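# Move the flower from the dryer into the vase

## Task

Lift the flower off the dryer and set it upright in the vase, keeping the dryer on its rail and without deforming the flower's stem.

## Robot and tools

Robot: two arms on a table. left_arm stands on the +y side and carries a left hand; right_arm carries a right hand. Measured bases: left_arm at (-0.028, +0.325, +0.021) m, right_arm at (-0.030, -0.263, +0.021) m, both nearly unrotated. A post is fixed to the floor behind them. Loose items may get a brief nudge from outside now and then.

Scene frame: origin at table-top height, midway between the nominal bases; +x points out over the table, +z up, +y toward left_arm. Arm names do not match image sides. All printed positions (metres), quaternions (wxyz) and targets use this frame, and offset axes are its axes.

Hand point: a spot fixed to the palm, 0.05 m in front of it and 0.15 m from the wrist face. Its +z runs along straight fingers, +y comes out of the palm, +x runs across the palm away from the thumb on the right hand and toward the thumb on the left hand. Straight fingertips reach 0.06-0.07 m past the point along +z, 0.06 m behind it along -y. A bracket on the little-finger side of the wrist can strike things.

The row: every row has 28 numbers, each within [-1, 1], and always includes both arms. Order: left dx, dy, dz, rx, ry, rz; left little, ring, middle, index, thumb_bend, thumb_turn, force_limit, speed; then the same 14 for the right arm. Pose numbers are offsets, not poses: they count from that arm's Hand target as it was when the action or call began, along scene axes, with 1.0 = 0.6 m or 180 degrees; rx, ry, rz form one rotation vector turning about the Hand target's position. Rows within one action do not stack; each is measured from the same start, but the next call starts from the new Hand target, so resending an offset moves further. Six zeros ask nothing new of an arm. The controller limits commanded orientation to 40 degrees from the measured one per step.

Hand numbers: fingers and thumb_bend +1 straight/open, -1 curled; thumb_turn +1 beside the palm, -1 in front of it facing the fingers. force_limit maps -1..+1 to about 0..10 N at the fingertip (0..15 N for the two thumb motors). speed rises from near zero at -1 to full at +0.48 and above; use -0.94 or lower for a soft grip. There is no 'no change' value: to keep a hand as is, repeat the eight numbers last sent for it; if none were ever sent, use its hand_measured six plus hand_force_limit and hand_speed. With the thumb turned in, the hand wraps objects about 0.035-0.065 m thick, handles down to about 0.025 m; thumb tip against index pad can pinch light things. To loosen, send a target more open than hand_measured; to squeeze harder, raise force_limit and send a more closed target.

Tools:
execute_actions(actions, cameras): actions is a list of actions, each a list of up to 15 rows, one row per 1/30 s step; a short action repeats its final row to fill 15 steps. Returns robot state; images only if actions is empty or cameras names them.
move(target, speed, blend, blocking, cameras): target is one 28-number row or a list of up to 15 rows; every row's pose offsets count from the Hand target at the move's start, not from the previous row. Hand numbers of the first row are sent at the start, later ones on arrival. speed is top path speed in m/s, 0.002 to 4.3, default 0.25 (turns up to twice that in rad/s); one value or one per target. blend in m rounds corners; 0 stops at each. Paths run straight, do not avoid obstacles, and stop after 10 s total. blocking=false returns after about 0.5 s while the move continues.
wait(seconds 0-3600), stop() brakes a running move, zoom_image(camera, region [x0,y0,x1,y1] at most 504 px each way), show_instructions() shows the reference pages, finished_scene(scene=1) ends it irrevocably.
Cameras: cam_head_left, cam_head_right, cam_high, cam_low (504x504), cam_left_wrist, cam_right_wrist (616x616 fisheye); ["all"] for every one.

Results: end_effector_position and end_effector_quat_wxyz of each hand point; Hand target, the last commanded pose after clipping, from which next offsets count; joint positions, velocities (omitted when all within noise) and torques; hand_measured, hand_stopped_by (moving, target, force, stalled, fault) and hand_load_n (positive when pushing a finger open; near 0 after a lost grip), in the hand-number order. A move adds a 'move:' line: done, off_target, moving, held or fault, plus limits=paced (pose clipped) or limits=held (steps withheld). Arms often rest 1-3 cm (up to 5 cm) below target from friction and weight, without touching anything; an arm may also sag while loaded. A later execute_actions call, even with zero offsets, re-requests the target; if still short, send the gap as an offset.

Avoid: dropping the flower or anything even slightly, letting go of moving items, knocking the dryer off its rail, objects leaving the table, glass falling more than a few centimetres, striking fixed or heavy items, contact between the two arms or hands, overloading fingers, bending the stem. Motors heat while holding loads or straining; MOTOR HOT appears at 85 °C and at 100 °C the arm drops for 30-60 s. To end a push, command the target back past the hand point.

Each tool is called after ">>>" as name([rows], argument=value, ...), one row to a line, values as JSON.

Reference images:

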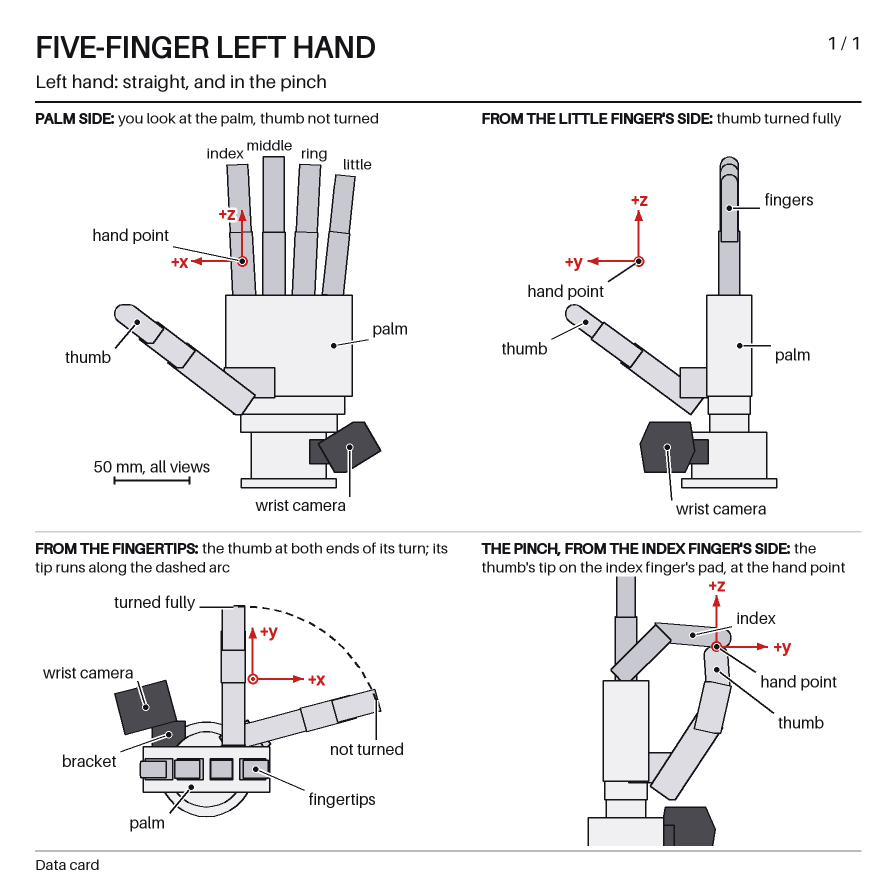

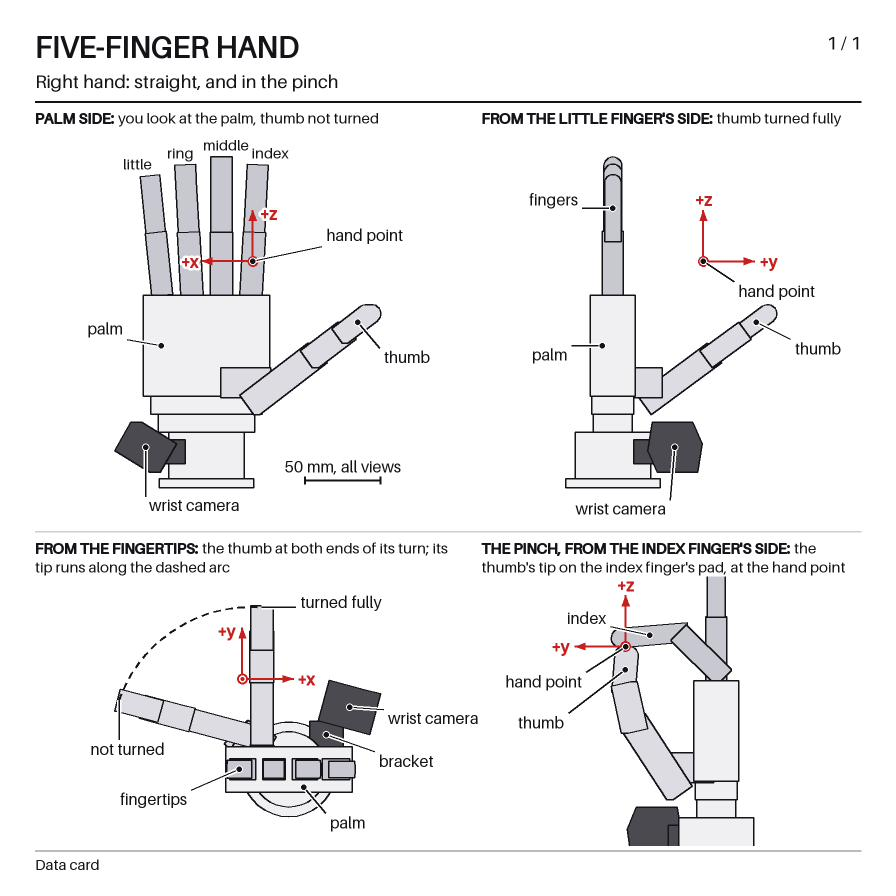

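## Session

>>> execute_actions(actions=[])

Scene clock: 0.00 s.
left_arm: end_effector_position=(+0.5810, +0.3806, +0.1686) hand_measured=(+1.000, +1.000, +1.000, +1.000, +1.000, +1.000) hand_load_n=(+0.0, +0.0, +0.0, +0.0, +0.0, +0.0) hand_stopped_by=(target, target, target, target, target, target) hand_force_limit=0.00 hand_speed=-0.80 end_effector_quat_wxyz=(+0.072, +0.963, -0.238, +0.099) | right_arm: end_effector_position=(+0.3832, -0.4138, +0.1374) hand_measured=(+1.000, +1.000, +1.000, +1.000, +1.000, +1.000) hand_load_n=(+0.5, +0.0, +0.0, +0.0, +0.0, +0.0) hand_stopped_by=(target, target, target, target, target, target) hand_force_limit=0.00 hand_speed=-0.80 end_effector_quat_wxyz=(-0.038, +0.221, +0.966, +0.126)
Joint positions: left_arm=[0.272 1.927 1.758 -1.298 0.223 -0.832] | right_arm=[-0.572 1.578 1.2 -1.356 -0.209 1.417]
Joint velocities: within noise
Joint torques (N m): no reading
Heat: left arm: hottest shoulder 28 °C; right arm: hottest elbow 26 °C.
Hand target: left_arm +0.5880, +0.3825, +0.1816; +0.065, +0.962, -0.240, +0.112 | right_arm +0.3887, -0.4174, +0.1433; -0.031, +0.220, +0.967, +0.123

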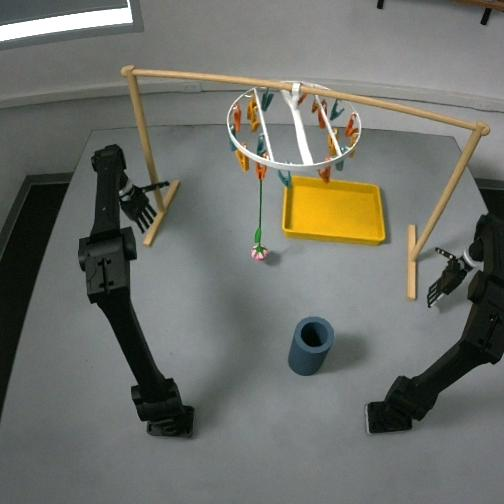

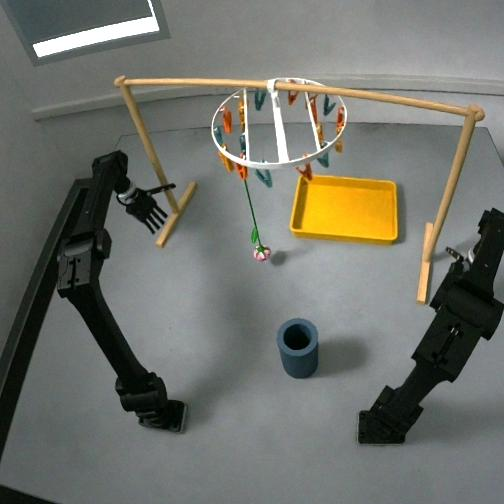

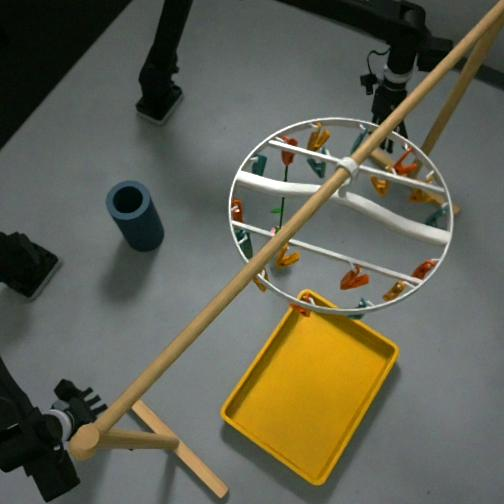

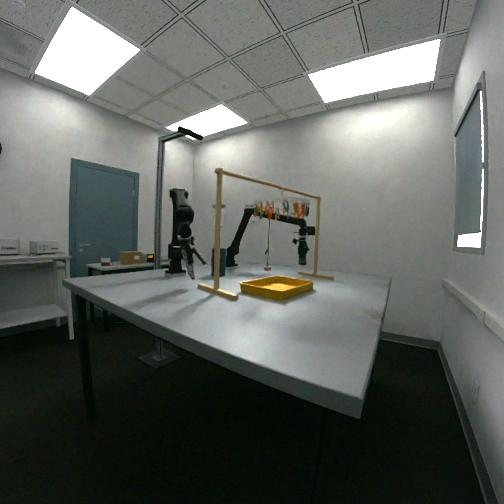

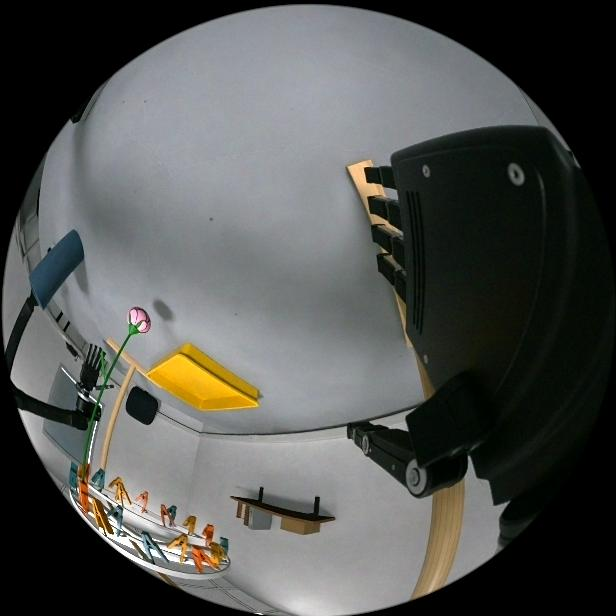

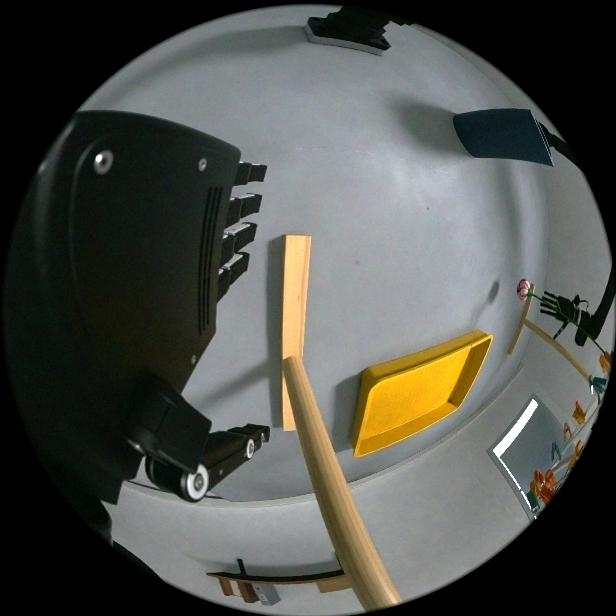

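>>> zoom_image(camera="cam_head_left", region=[200, 70, 400, 270])

>>> zoom_image(camera="cam_head_right", region=[190, 70, 390, 270])

>>> zoom_image(camera="cam_high", region=[220, 110, 460, 330])

>>> zoom_image(camera="cam_low", region=[200, 160, 340, 300])

>>> zoom_image(camera="cam_left_wrist", region=[10, 250, 310, 550])

Scaled by 2.520 from the camera's image (finer frame: 720x720).

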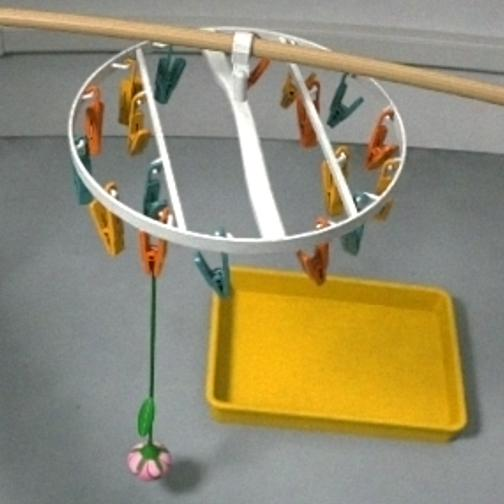

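Scaled by 2.520 from the camera's image (finer frame: 720x720).

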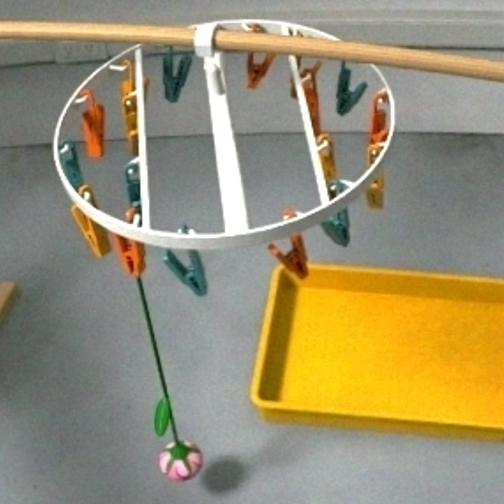

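Scaled by 2.100 from the camera's image (finer frame: 720x720).

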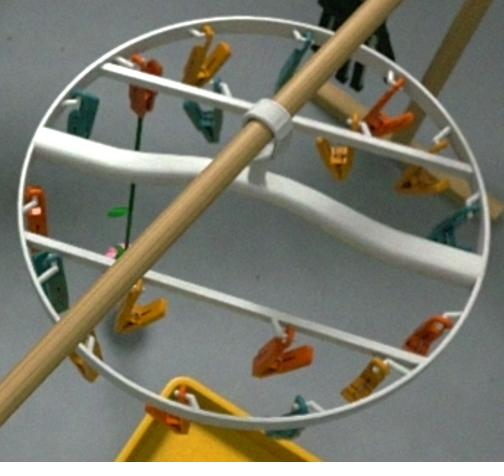

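Scaled by 3.600 from the camera's image (finer frame: 720x720).

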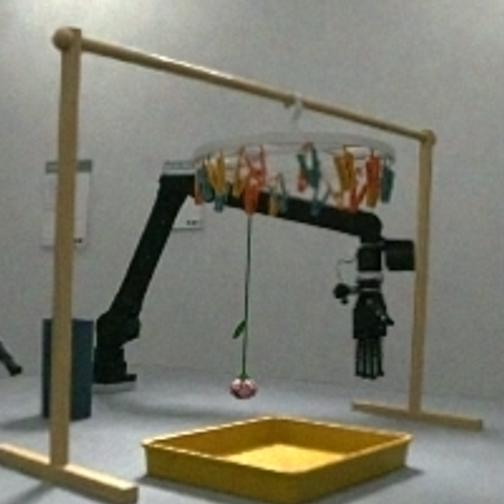

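Scaled by 1.680 from the camera's image (finer frame: 880x880).

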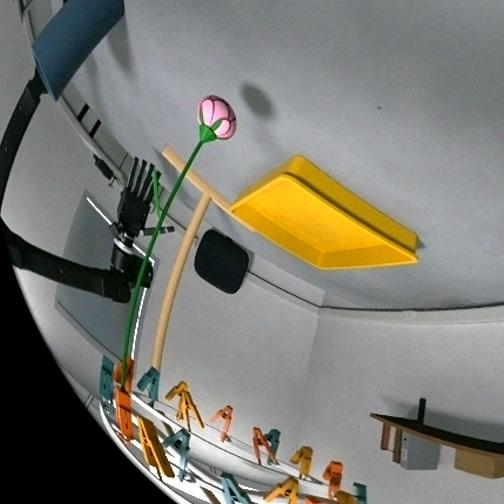

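>>> zoom_image(camera="cam_head_left", region=[220, 120, 300, 200])

>>> zoom_image(camera="cam_left_wrist", region=[50, 440, 170, 560])

>>> zoom_image(camera="cam_low", region=[245, 190, 325, 270])

>>> zoom_image(camera="cam_high", region=[260, 120, 330, 270])

Scaled by 6.300 from the camera's image (finer frame: 720x720).

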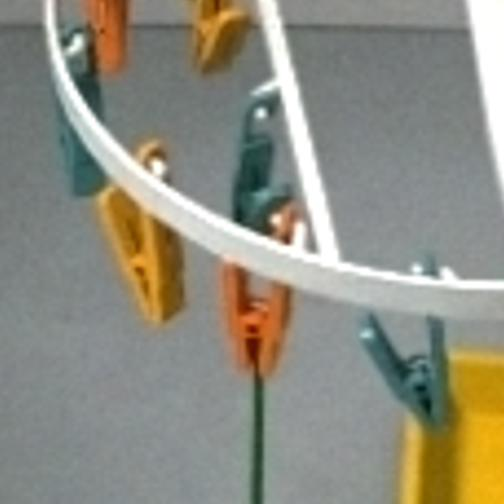

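Scaled by 4.200 from the camera's image (finer frame: 880x880).

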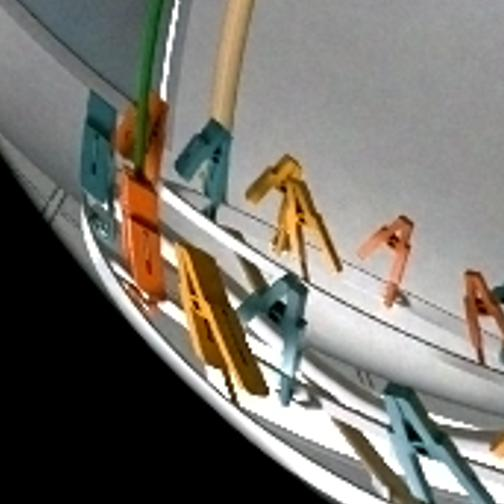

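Scaled by 6.300 from the camera's image (finer frame: 720x720).

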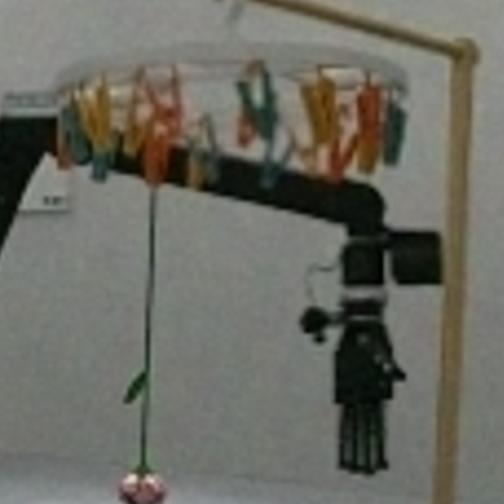

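Scaled by 3.360 from the camera's image (finer frame: 720x720).

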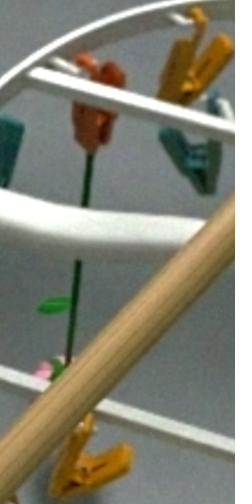

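>>> move([
  [-0.28,-0.09,0.12,0,0,0,1,1,1,1,1,-1,0,-0.2,0,0,0,0,0,0,1,1,1,1,1,1,0,-0.8],
  [-0.42,-0.28,0.12,-0.172,-0.384,0.0317,1,1,1,1,1,-1,0,-0.2,0,0,0,0,0,0,1,1,1,1,1,1,0,-0.8],
], speed=0.2, cameras=["all"])

Scene clock: 10.90 s.
left_arm: end_effector_position=(+0.3375, +0.2177, +0.2530) hand_measured=(+1.000, +1.000, +1.000, +1.000, +1.000, -1.000) hand_load_n=(+0.0, +0.0, +0.0, +0.0, +0.0, +0.0) hand_stopped_by=(target, target, target, target, target, target) hand_force_limit=0.00 hand_speed=-0.20 end_effector_quat_wxyz=(+0.147, +0.693, -0.153, +0.689) | right_arm: end_effector_position=(+0.3832, -0.4138, +0.1374) hand_measured=(+1.000, +1.000, +1.000, +1.000, +1.000, +1.000) hand_load_n=(+0.0, +0.0, +0.0, +0.0, -0.5, +0.0) hand_stopped_by=(target, target, target, target, target, target) hand_force_limit=0.00 hand_speed=-0.80 end_effector_quat_wxyz=(-0.038, +0.221, +0.966, +0.126)
Joint positions: left_arm=[0.138 1.044 0.192 0.844 0.559 -1.558] | right_arm=[-0.572 1.578 1.2 -1.356 -0.209 1.417]
Joint torques (N m): left_arm=[-0.97 -2.02 5.52 2.29 0.09 -0.34] | right_arm=[-0.15 -9.52 8.16 -0.32 -0.23 -0.09]
Heat: left arm: hottest shoulder 29 °C; right arm: hottest elbow 27 °C.
Hand target: left_arm +0.3361, +0.2145, +0.2537; +0.153, +0.690, -0.152, +0.691 | right_arm +0.3887, -0.4174, +0.1433; -0.031, +0.220, +0.967, +0.123
Off the commanded pose: left_arm 0.004 m, 1 deg | right_arm 0.009 m, 1 deg.
move: done

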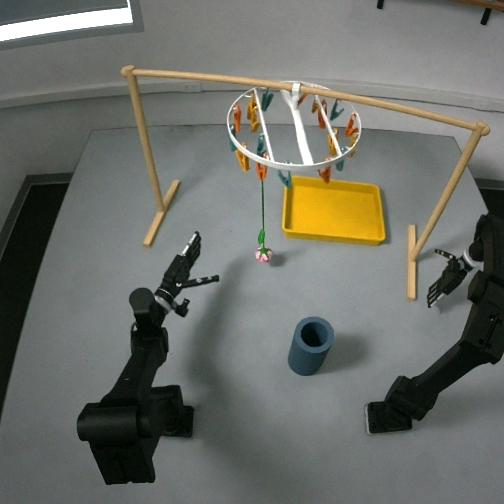

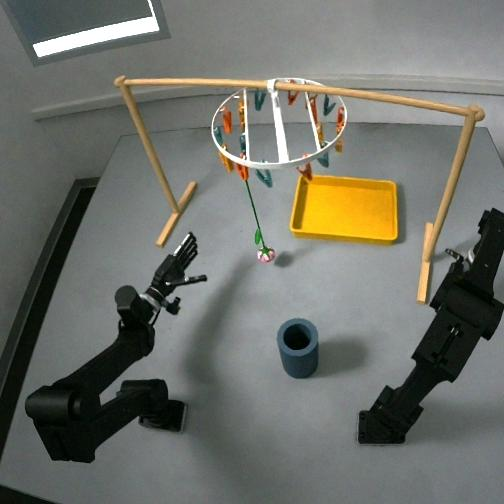

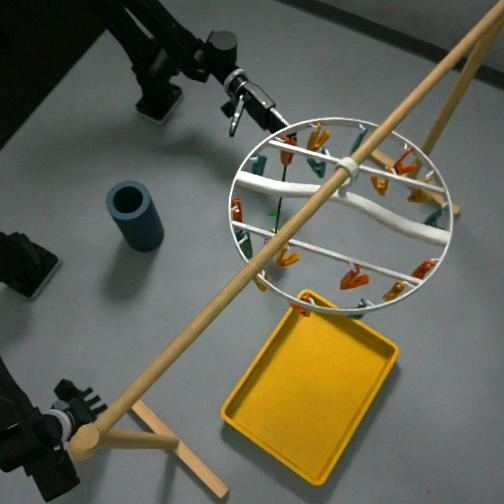

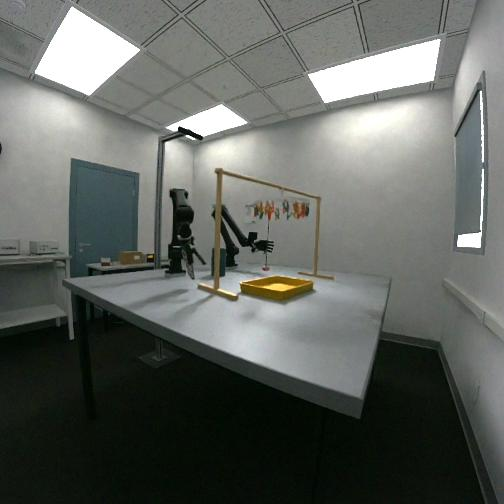

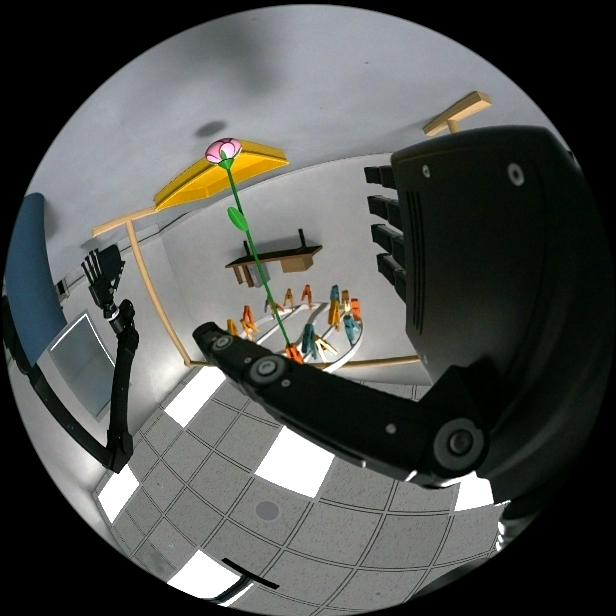

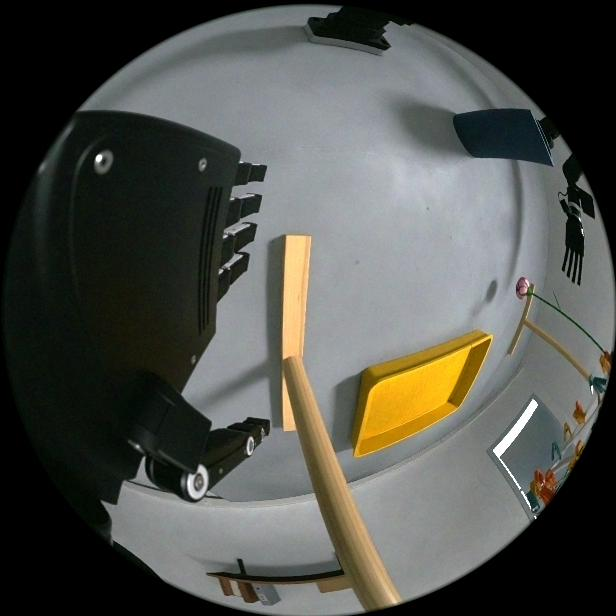

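>>> move(target=[0,0,0,0,0,0,1,1,-0.22,-0.22,0,-1,-0.7,-0.3,0,0,0,0,0,0,1,1,1,1,1,1,0,-0.8], cameras=["cam_left_wrist","cam_head_left","cam_head_right","cam_high"])

>>> zoom_image(camera="cam_left_wrist", region=[180, 120, 480, 420])

>>> zoom_image(camera="cam_head_left", region=[150, 170, 310, 330])

>>> zoom_image(camera="cam_head_right", region=[150, 170, 310, 330])

>>> zoom_image(camera="cam_high", region=[200, 70, 360, 230])

Scene clock: 12.40 s.
left_arm: end_effector_position=(+0.3376, +0.2178, +0.2531) hand_measured=(+1.000, +1.000, -0.220, -0.220, +0.002, -1.000) hand_load_n=(+0.0, +0.5, +1.5, +0.0, +1.5, +0.0) hand_stopped_by=(target, target, target, target, target, target) hand_force_limit=-0.70 hand_speed=-0.30 end_effector_quat_wxyz=(+0.147, +0.693, -0.153, +0.689) | right_arm: end_effector_position=(+0.3832, -0.4138, +0.1374) hand_measured=(+1.000, +1.000, +1.000, +1.000, +1.000, +1.000) hand_load_n=(+0.0, +0.0, +0.0, +0.0, +0.0, +0.0) hand_stopped_by=(target, target, target, target, target, target) hand_force_limit=0.00 hand_speed=-0.80 end_effector_quat_wxyz=(-0.038, +0.221, +0.966, +0.126)
Joint positions: left_arm=[0.138 1.045 0.192 0.844 0.559 -1.559] | right_arm=[-0.572 1.578 1.2 -1.356 -0.209 1.417]
Joint torques (N m): left_arm=[-0.97 -2.02 5.52 2.25 0.11 -0.33] | right_arm=[-0.21 -9.52 8.14 -0.29 -0.23 -0.1]
Heat: left arm: hottest shoulder 29 °C; right arm: hottest elbow 27 °C.
Hand target: left_arm +0.3361, +0.2145, +0.2536; +0.153, +0.690, -0.152, +0.691 | right_arm +0.3887, -0.4174, +0.1433; -0.031, +0.220, +0.967, +0.123
Off the commanded pose: left_arm 0.004 m, 1 deg | right_arm 0.009 m, 1 deg.
move: done
Images, in order (width x height): cam_head_left 504x504, cam_head_right 504x504, cam_high 504x504, cam_left_wrist 616x616.

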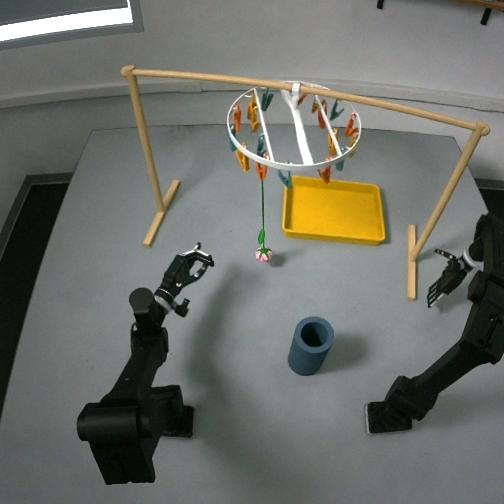

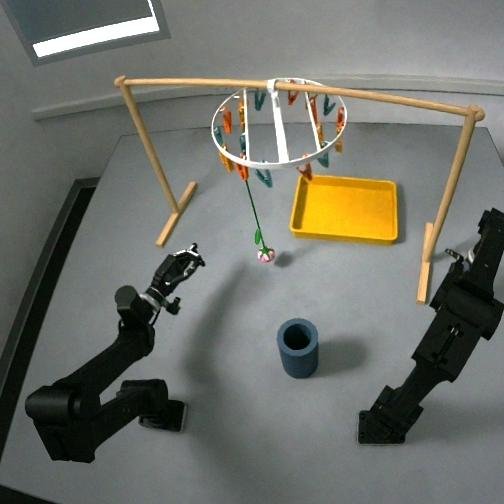

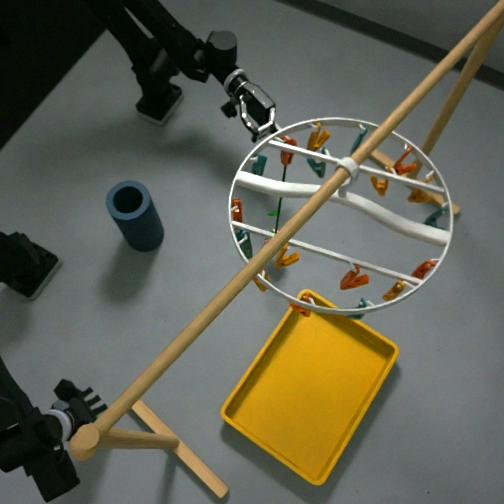

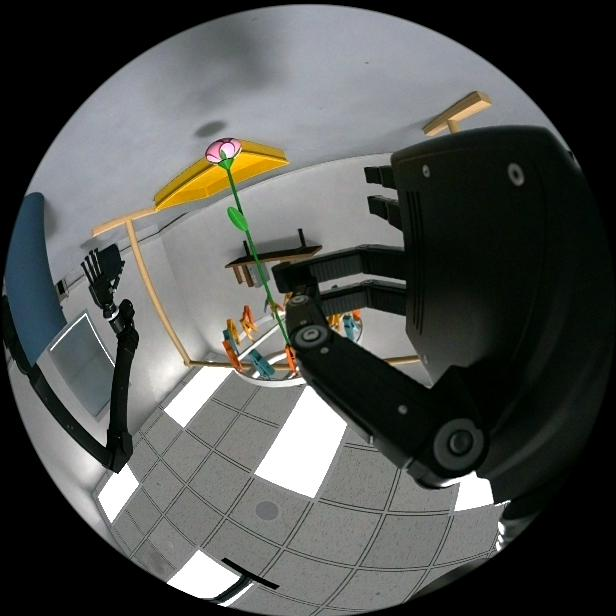

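Scaled by 1.680 from the camera's image (finer frame: 880x880).

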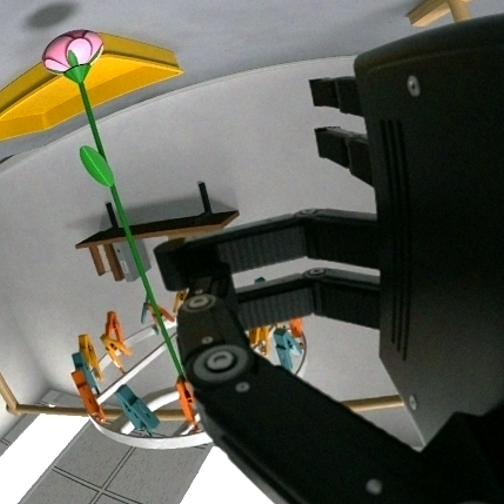

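Scaled by 3.150 from the camera's image (finer frame: 720x720).

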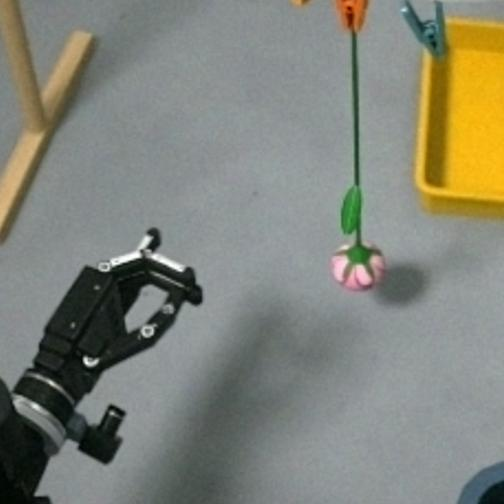

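Scaled by 3.150 from the camera's image (finer frame: 720x720).

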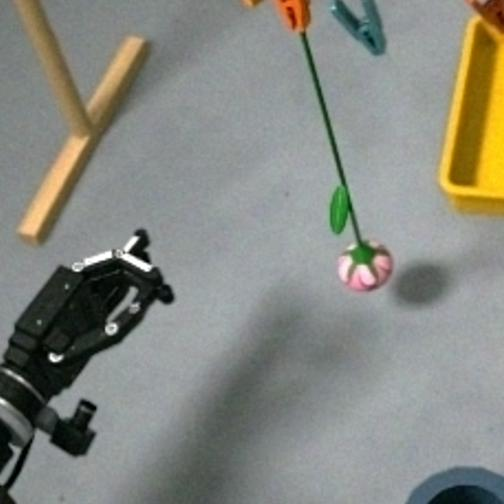

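Scaled by 3.150 from the camera's image (finer frame: 720x720).

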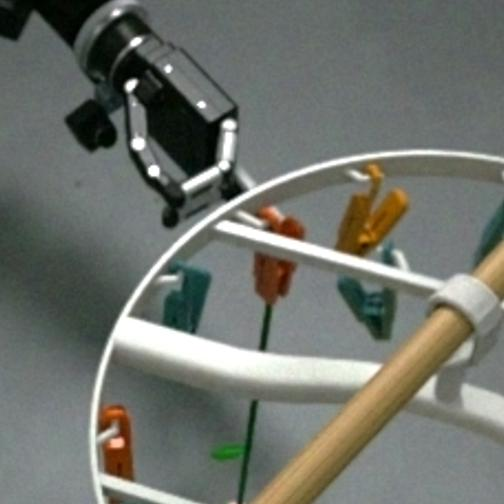

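>>> zoom_image(camera="cam_left_wrist", region=[190, 120, 330, 260])

>>> zoom_image(camera="cam_head_left", region=[230, 190, 300, 280])

>>> zoom_image(camera="cam_high", region=[250, 180, 320, 250])

Scaled by 3.600 from the camera's image (finer frame: 880x880).

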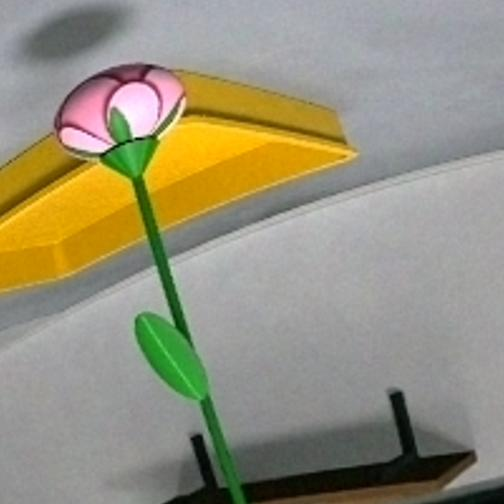

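Scaled by 5.600 from the camera's image (finer frame: 720x720).

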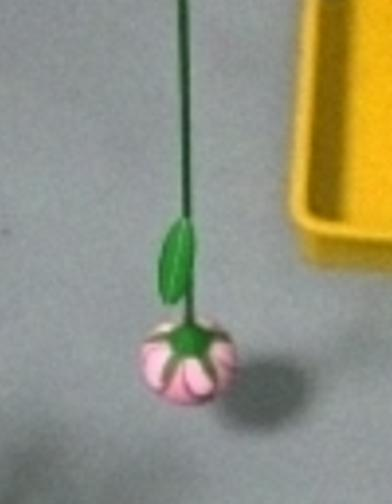

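Scaled by 7.200 from the camera's image (finer frame: 720x720).

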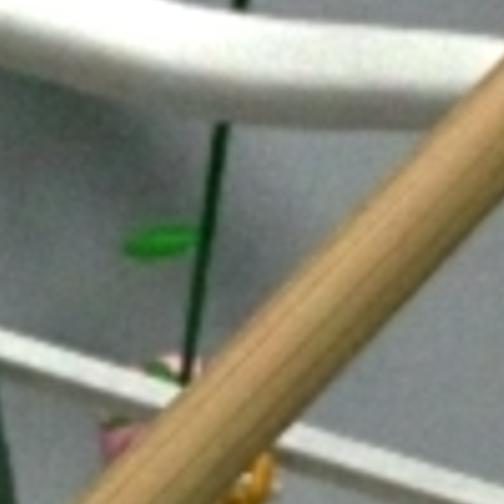

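>>> move(target=[0.0433,-0.1925,-0.093,0,0,0,1,1,1,1,1,-1,-0.7,0,0,0,0,0,0,0,1,1,1,1,1,1,0,-0.8], speed=0.12, cameras=["cam_left_wrist","cam_head_left","cam_head_right","cam_high","cam_low"])

>>> zoom_image(camera="cam_left_wrist", region=[180, 120, 480, 420])

>>> zoom_image(camera="cam_head_left", region=[190, 170, 310, 290])

>>> zoom_image(camera="cam_head_right", region=[190, 170, 310, 290])

>>> zoom_image(camera="cam_low", region=[220, 180, 320, 280])

Scene clock: 17.07 s.
left_arm: end_effector_position=(+0.3547, +0.1037, +0.1846) hand_measured=(+1.000, +1.000, +1.000, +1.000, +1.000, -1.000) hand_load_n=(+0.0, +0.0, -0.5, +0.0, +0.0, +0.0) hand_stopped_by=(target, target, target, target, target, target) hand_force_limit=-0.70 hand_speed=0.00 end_effector_quat_wxyz=(+0.146, +0.704, -0.158, +0.677) | right_arm: end_effector_position=(+0.3832, -0.4138, +0.1374) hand_measured=(+1.000, +1.000, +1.000, +1.000, +1.000, +1.000) hand_load_n=(+0.0, +0.0, +0.0, +0.0, +0.0, +0.0) hand_stopped_by=(target, target, target, target, target, target) hand_force_limit=0.00 hand_speed=-0.80 end_effector_quat_wxyz=(-0.038, +0.221, +0.966, +0.126)
Joint positions: left_arm=[-0.344 1.514 0.219 1.255 0.081 -1.559] | right_arm=[-0.572 1.578 1.2 -1.356 -0.209 1.417]
Joint torques (N m): left_arm=[-0.62 -5.25 5.03 2.44 0.09 -0.33] | right_arm=[-0.15 -9.47 8.13 -0.29 -0.23 -0.09]
Heat: left arm: hottest shoulder 29 °C; right arm: hottest elbow 28 °C.
Hand target: left_arm +0.3620, +0.0990, +0.1978; +0.153, +0.690, -0.152, +0.691 | right_arm +0.3887, -0.4174, +0.1433; -0.031, +0.220, +0.967, +0.123
Off the commanded pose: left_arm 0.016 m, 2 deg | right_arm 0.009 m, 1 deg.
move: off_target (left_arm)
Images, in order (width x height): cam_head_left 504x504, cam_head_right 504x504, cam_high 504x504, cam_low 504x504, cam_left_wrist 616x616.

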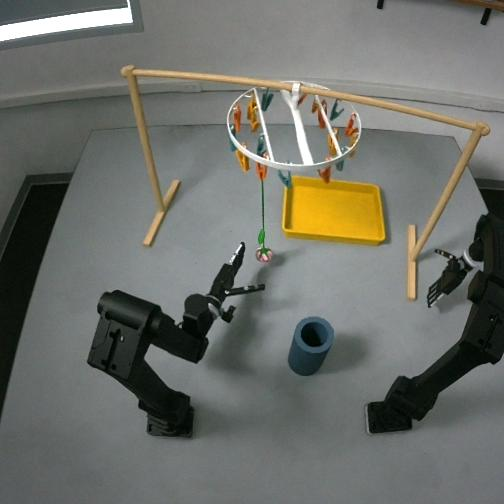

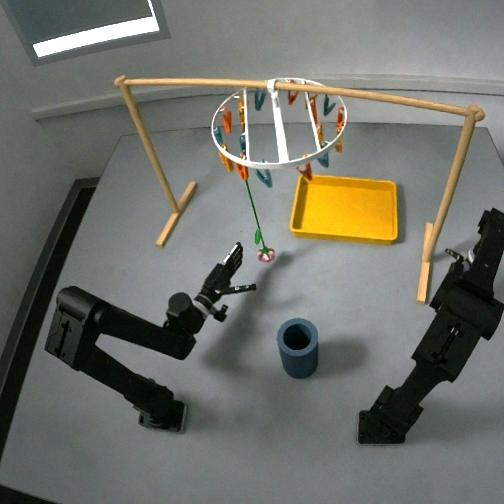

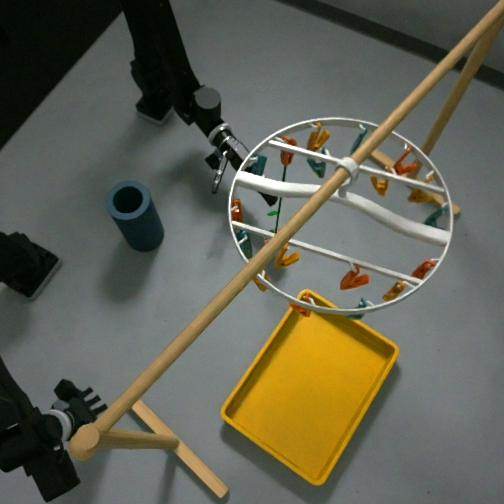

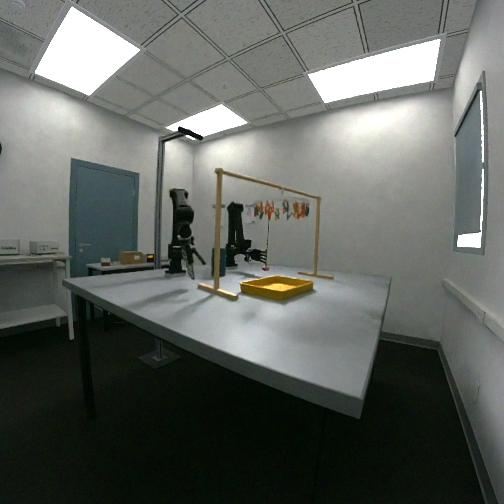

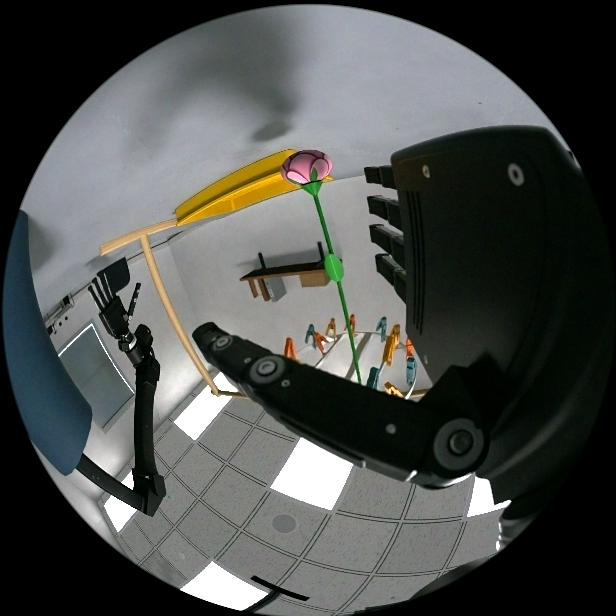

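Scaled by 1.680 from the camera's image (finer frame: 880x880).

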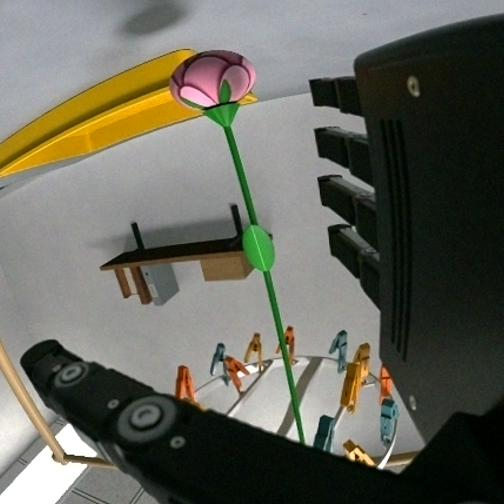

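Scaled by 4.200 from the camera's image (finer frame: 720x720).

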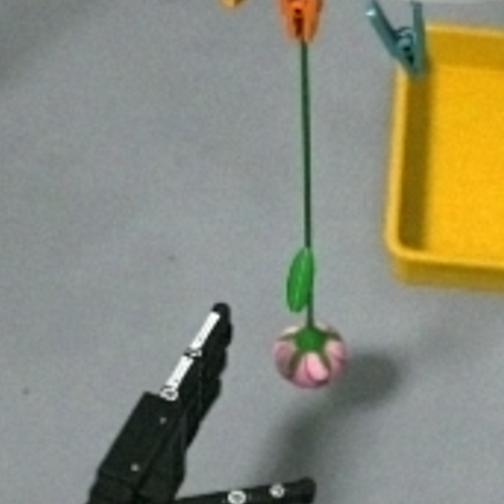

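Scaled by 4.200 from the camera's image (finer frame: 720x720).

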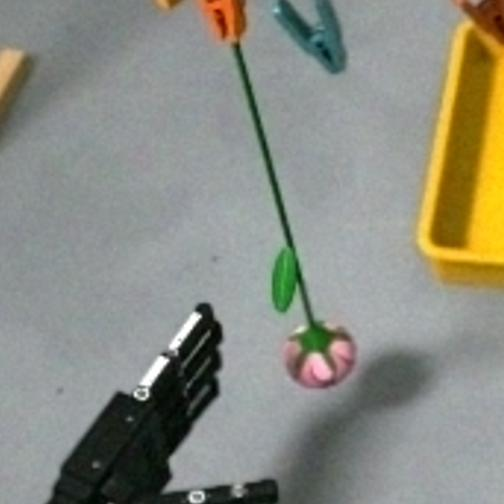

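Scaled by 5.040 from the camera's image (finer frame: 720x720).

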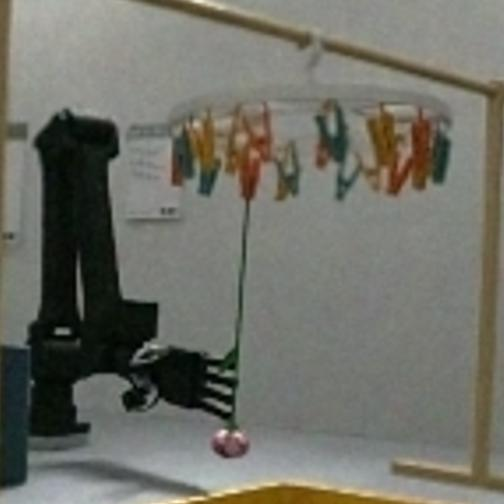

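>>> move(target=[0.1,-0.0227,0.0217,0,0.01,0,1,1,1,1,1,-1,-0.7,0,0,0,0,0,0,0,1,1,1,1,1,1,0,-0.8], speed=0.06, cameras=["cam_left_wrist","cam_head_left","cam_head_right","cam_high","cam_low"])

>>> zoom_image(camera="cam_left_wrist", region=[180, 120, 480, 420])

>>> zoom_image(camera="cam_head_left", region=[190, 170, 310, 290])

>>> zoom_image(camera="cam_head_right", region=[190, 170, 310, 290])

>>> zoom_image(camera="cam_low", region=[220, 180, 320, 280])

Scene clock: 19.17 s.
left_arm: end_effector_position=(+0.4096, +0.0846, +0.2041) hand_measured=(+1.000, +1.000, +1.000, +1.000, +1.000, -1.000) hand_load_n=(+0.0, +0.0, +0.0, +0.0, +0.0, +0.0) hand_stopped_by=(target, target, target, target, target, target) hand_force_limit=-0.70 hand_speed=0.00 end_effector_quat_wxyz=(+0.153, +0.704, -0.158, +0.676) | right_arm: end_effector_position=(+0.3832, -0.4138, +0.1374) hand_measured=(+1.000, +1.000, +1.000, +1.000, +1.000, +1.000) hand_load_n=(+0.0, +0.0, +0.0, +0.0, +0.0, +0.0) hand_stopped_by=(target, target, target, target, target, target) hand_force_limit=0.00 hand_speed=-0.80 end_effector_quat_wxyz=(-0.038, +0.221, +0.966, +0.126)
Joint positions: left_arm=[-0.336 1.529 0.382 1.107 0.101 -1.569] | right_arm=[-0.572 1.578 1.2 -1.356 -0.209 1.417]
Joint torques (N m): left_arm=[0.67 -6.48 6.35 1.39 0.28 -0.33] | right_arm=[-0.09 -9.58 8.13 -0.31 -0.23 -0.09]
Heat: left arm: hottest shoulder 29 °C; right arm: hottest elbow 28 °C.
Hand target: left_arm +0.4221, +0.0855, +0.2107; +0.155, +0.701, -0.150, +0.680 | right_arm +0.3887, -0.4174, +0.1433; -0.031, +0.220, +0.967, +0.123
Off the commanded pose: left_arm 0.014 m, 1 deg | right_arm 0.009 m, 1 deg.
move: off_target (left_arm)
Images, in order (width x height): cam_head_left 504x504, cam_head_right 504x504, cam_high 504x504, cam_low 504x504, cam_left_wrist 616x616.

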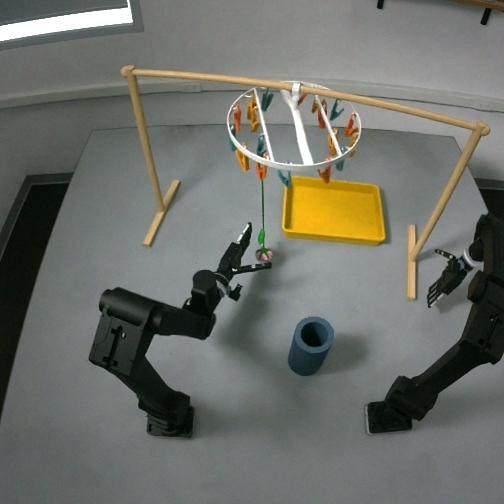

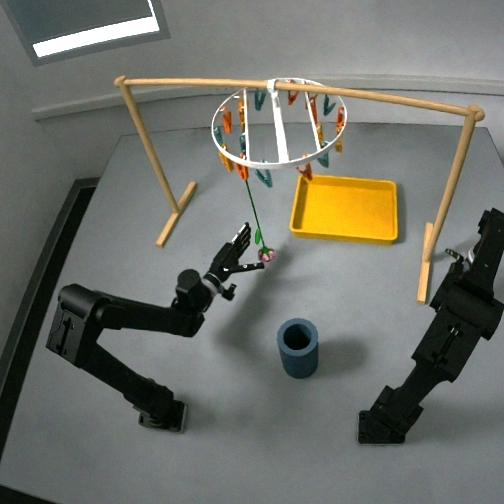

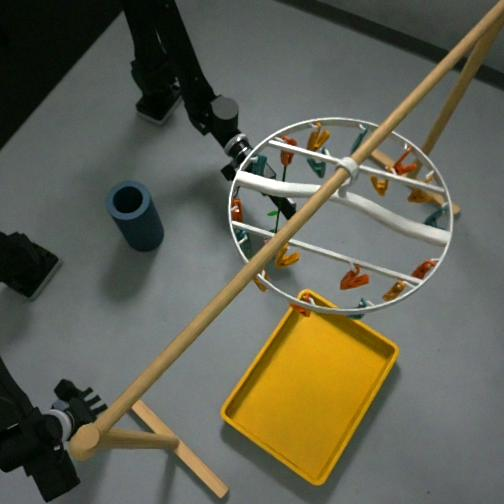

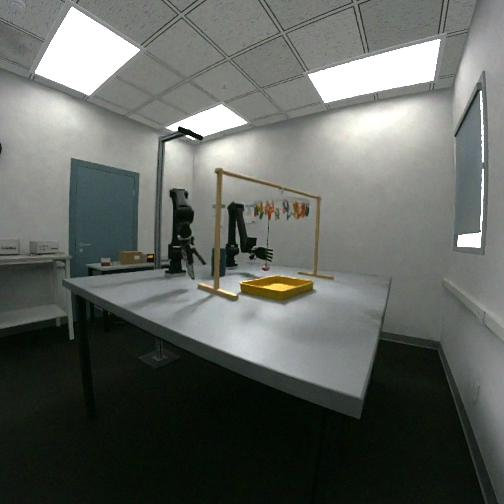

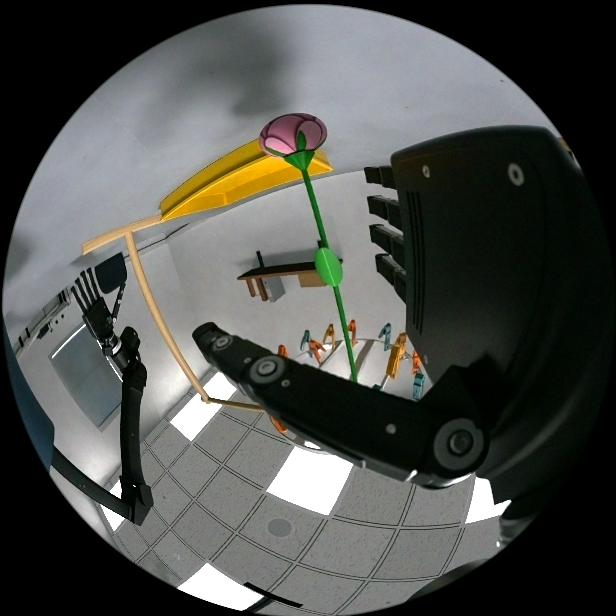

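Scaled by 1.680 from the camera's image (finer frame: 880x880).

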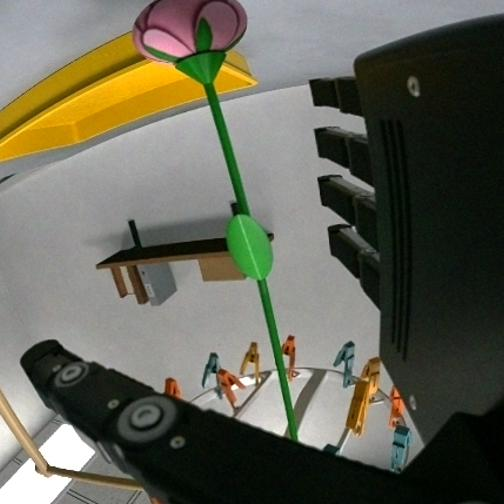

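Scaled by 4.200 from the camera's image (finer frame: 720x720).

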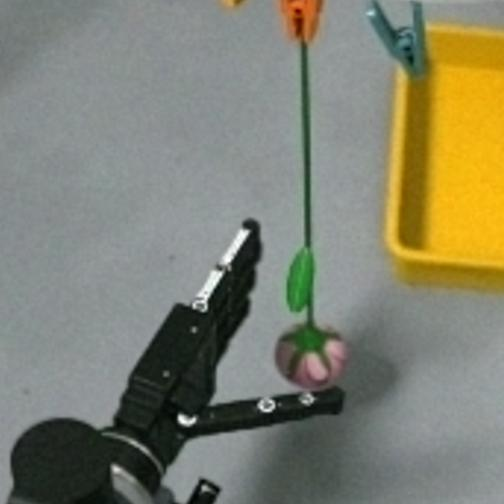

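Scaled by 4.200 from the camera's image (finer frame: 720x720).

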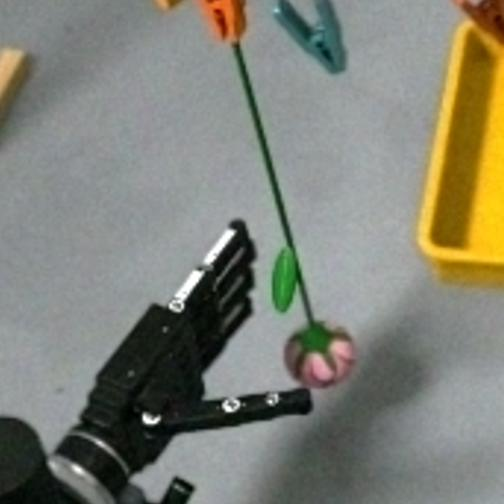

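Scaled by 5.040 from the camera's image (finer frame: 720x720).

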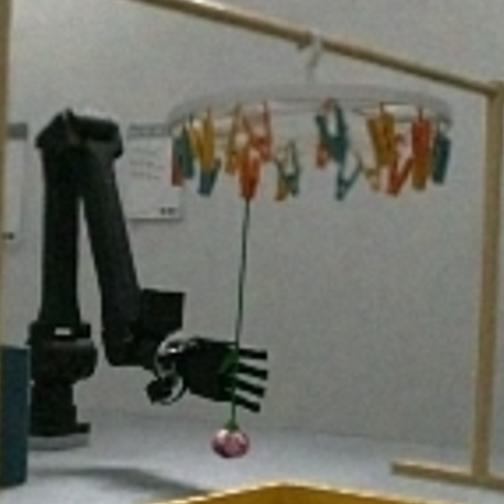

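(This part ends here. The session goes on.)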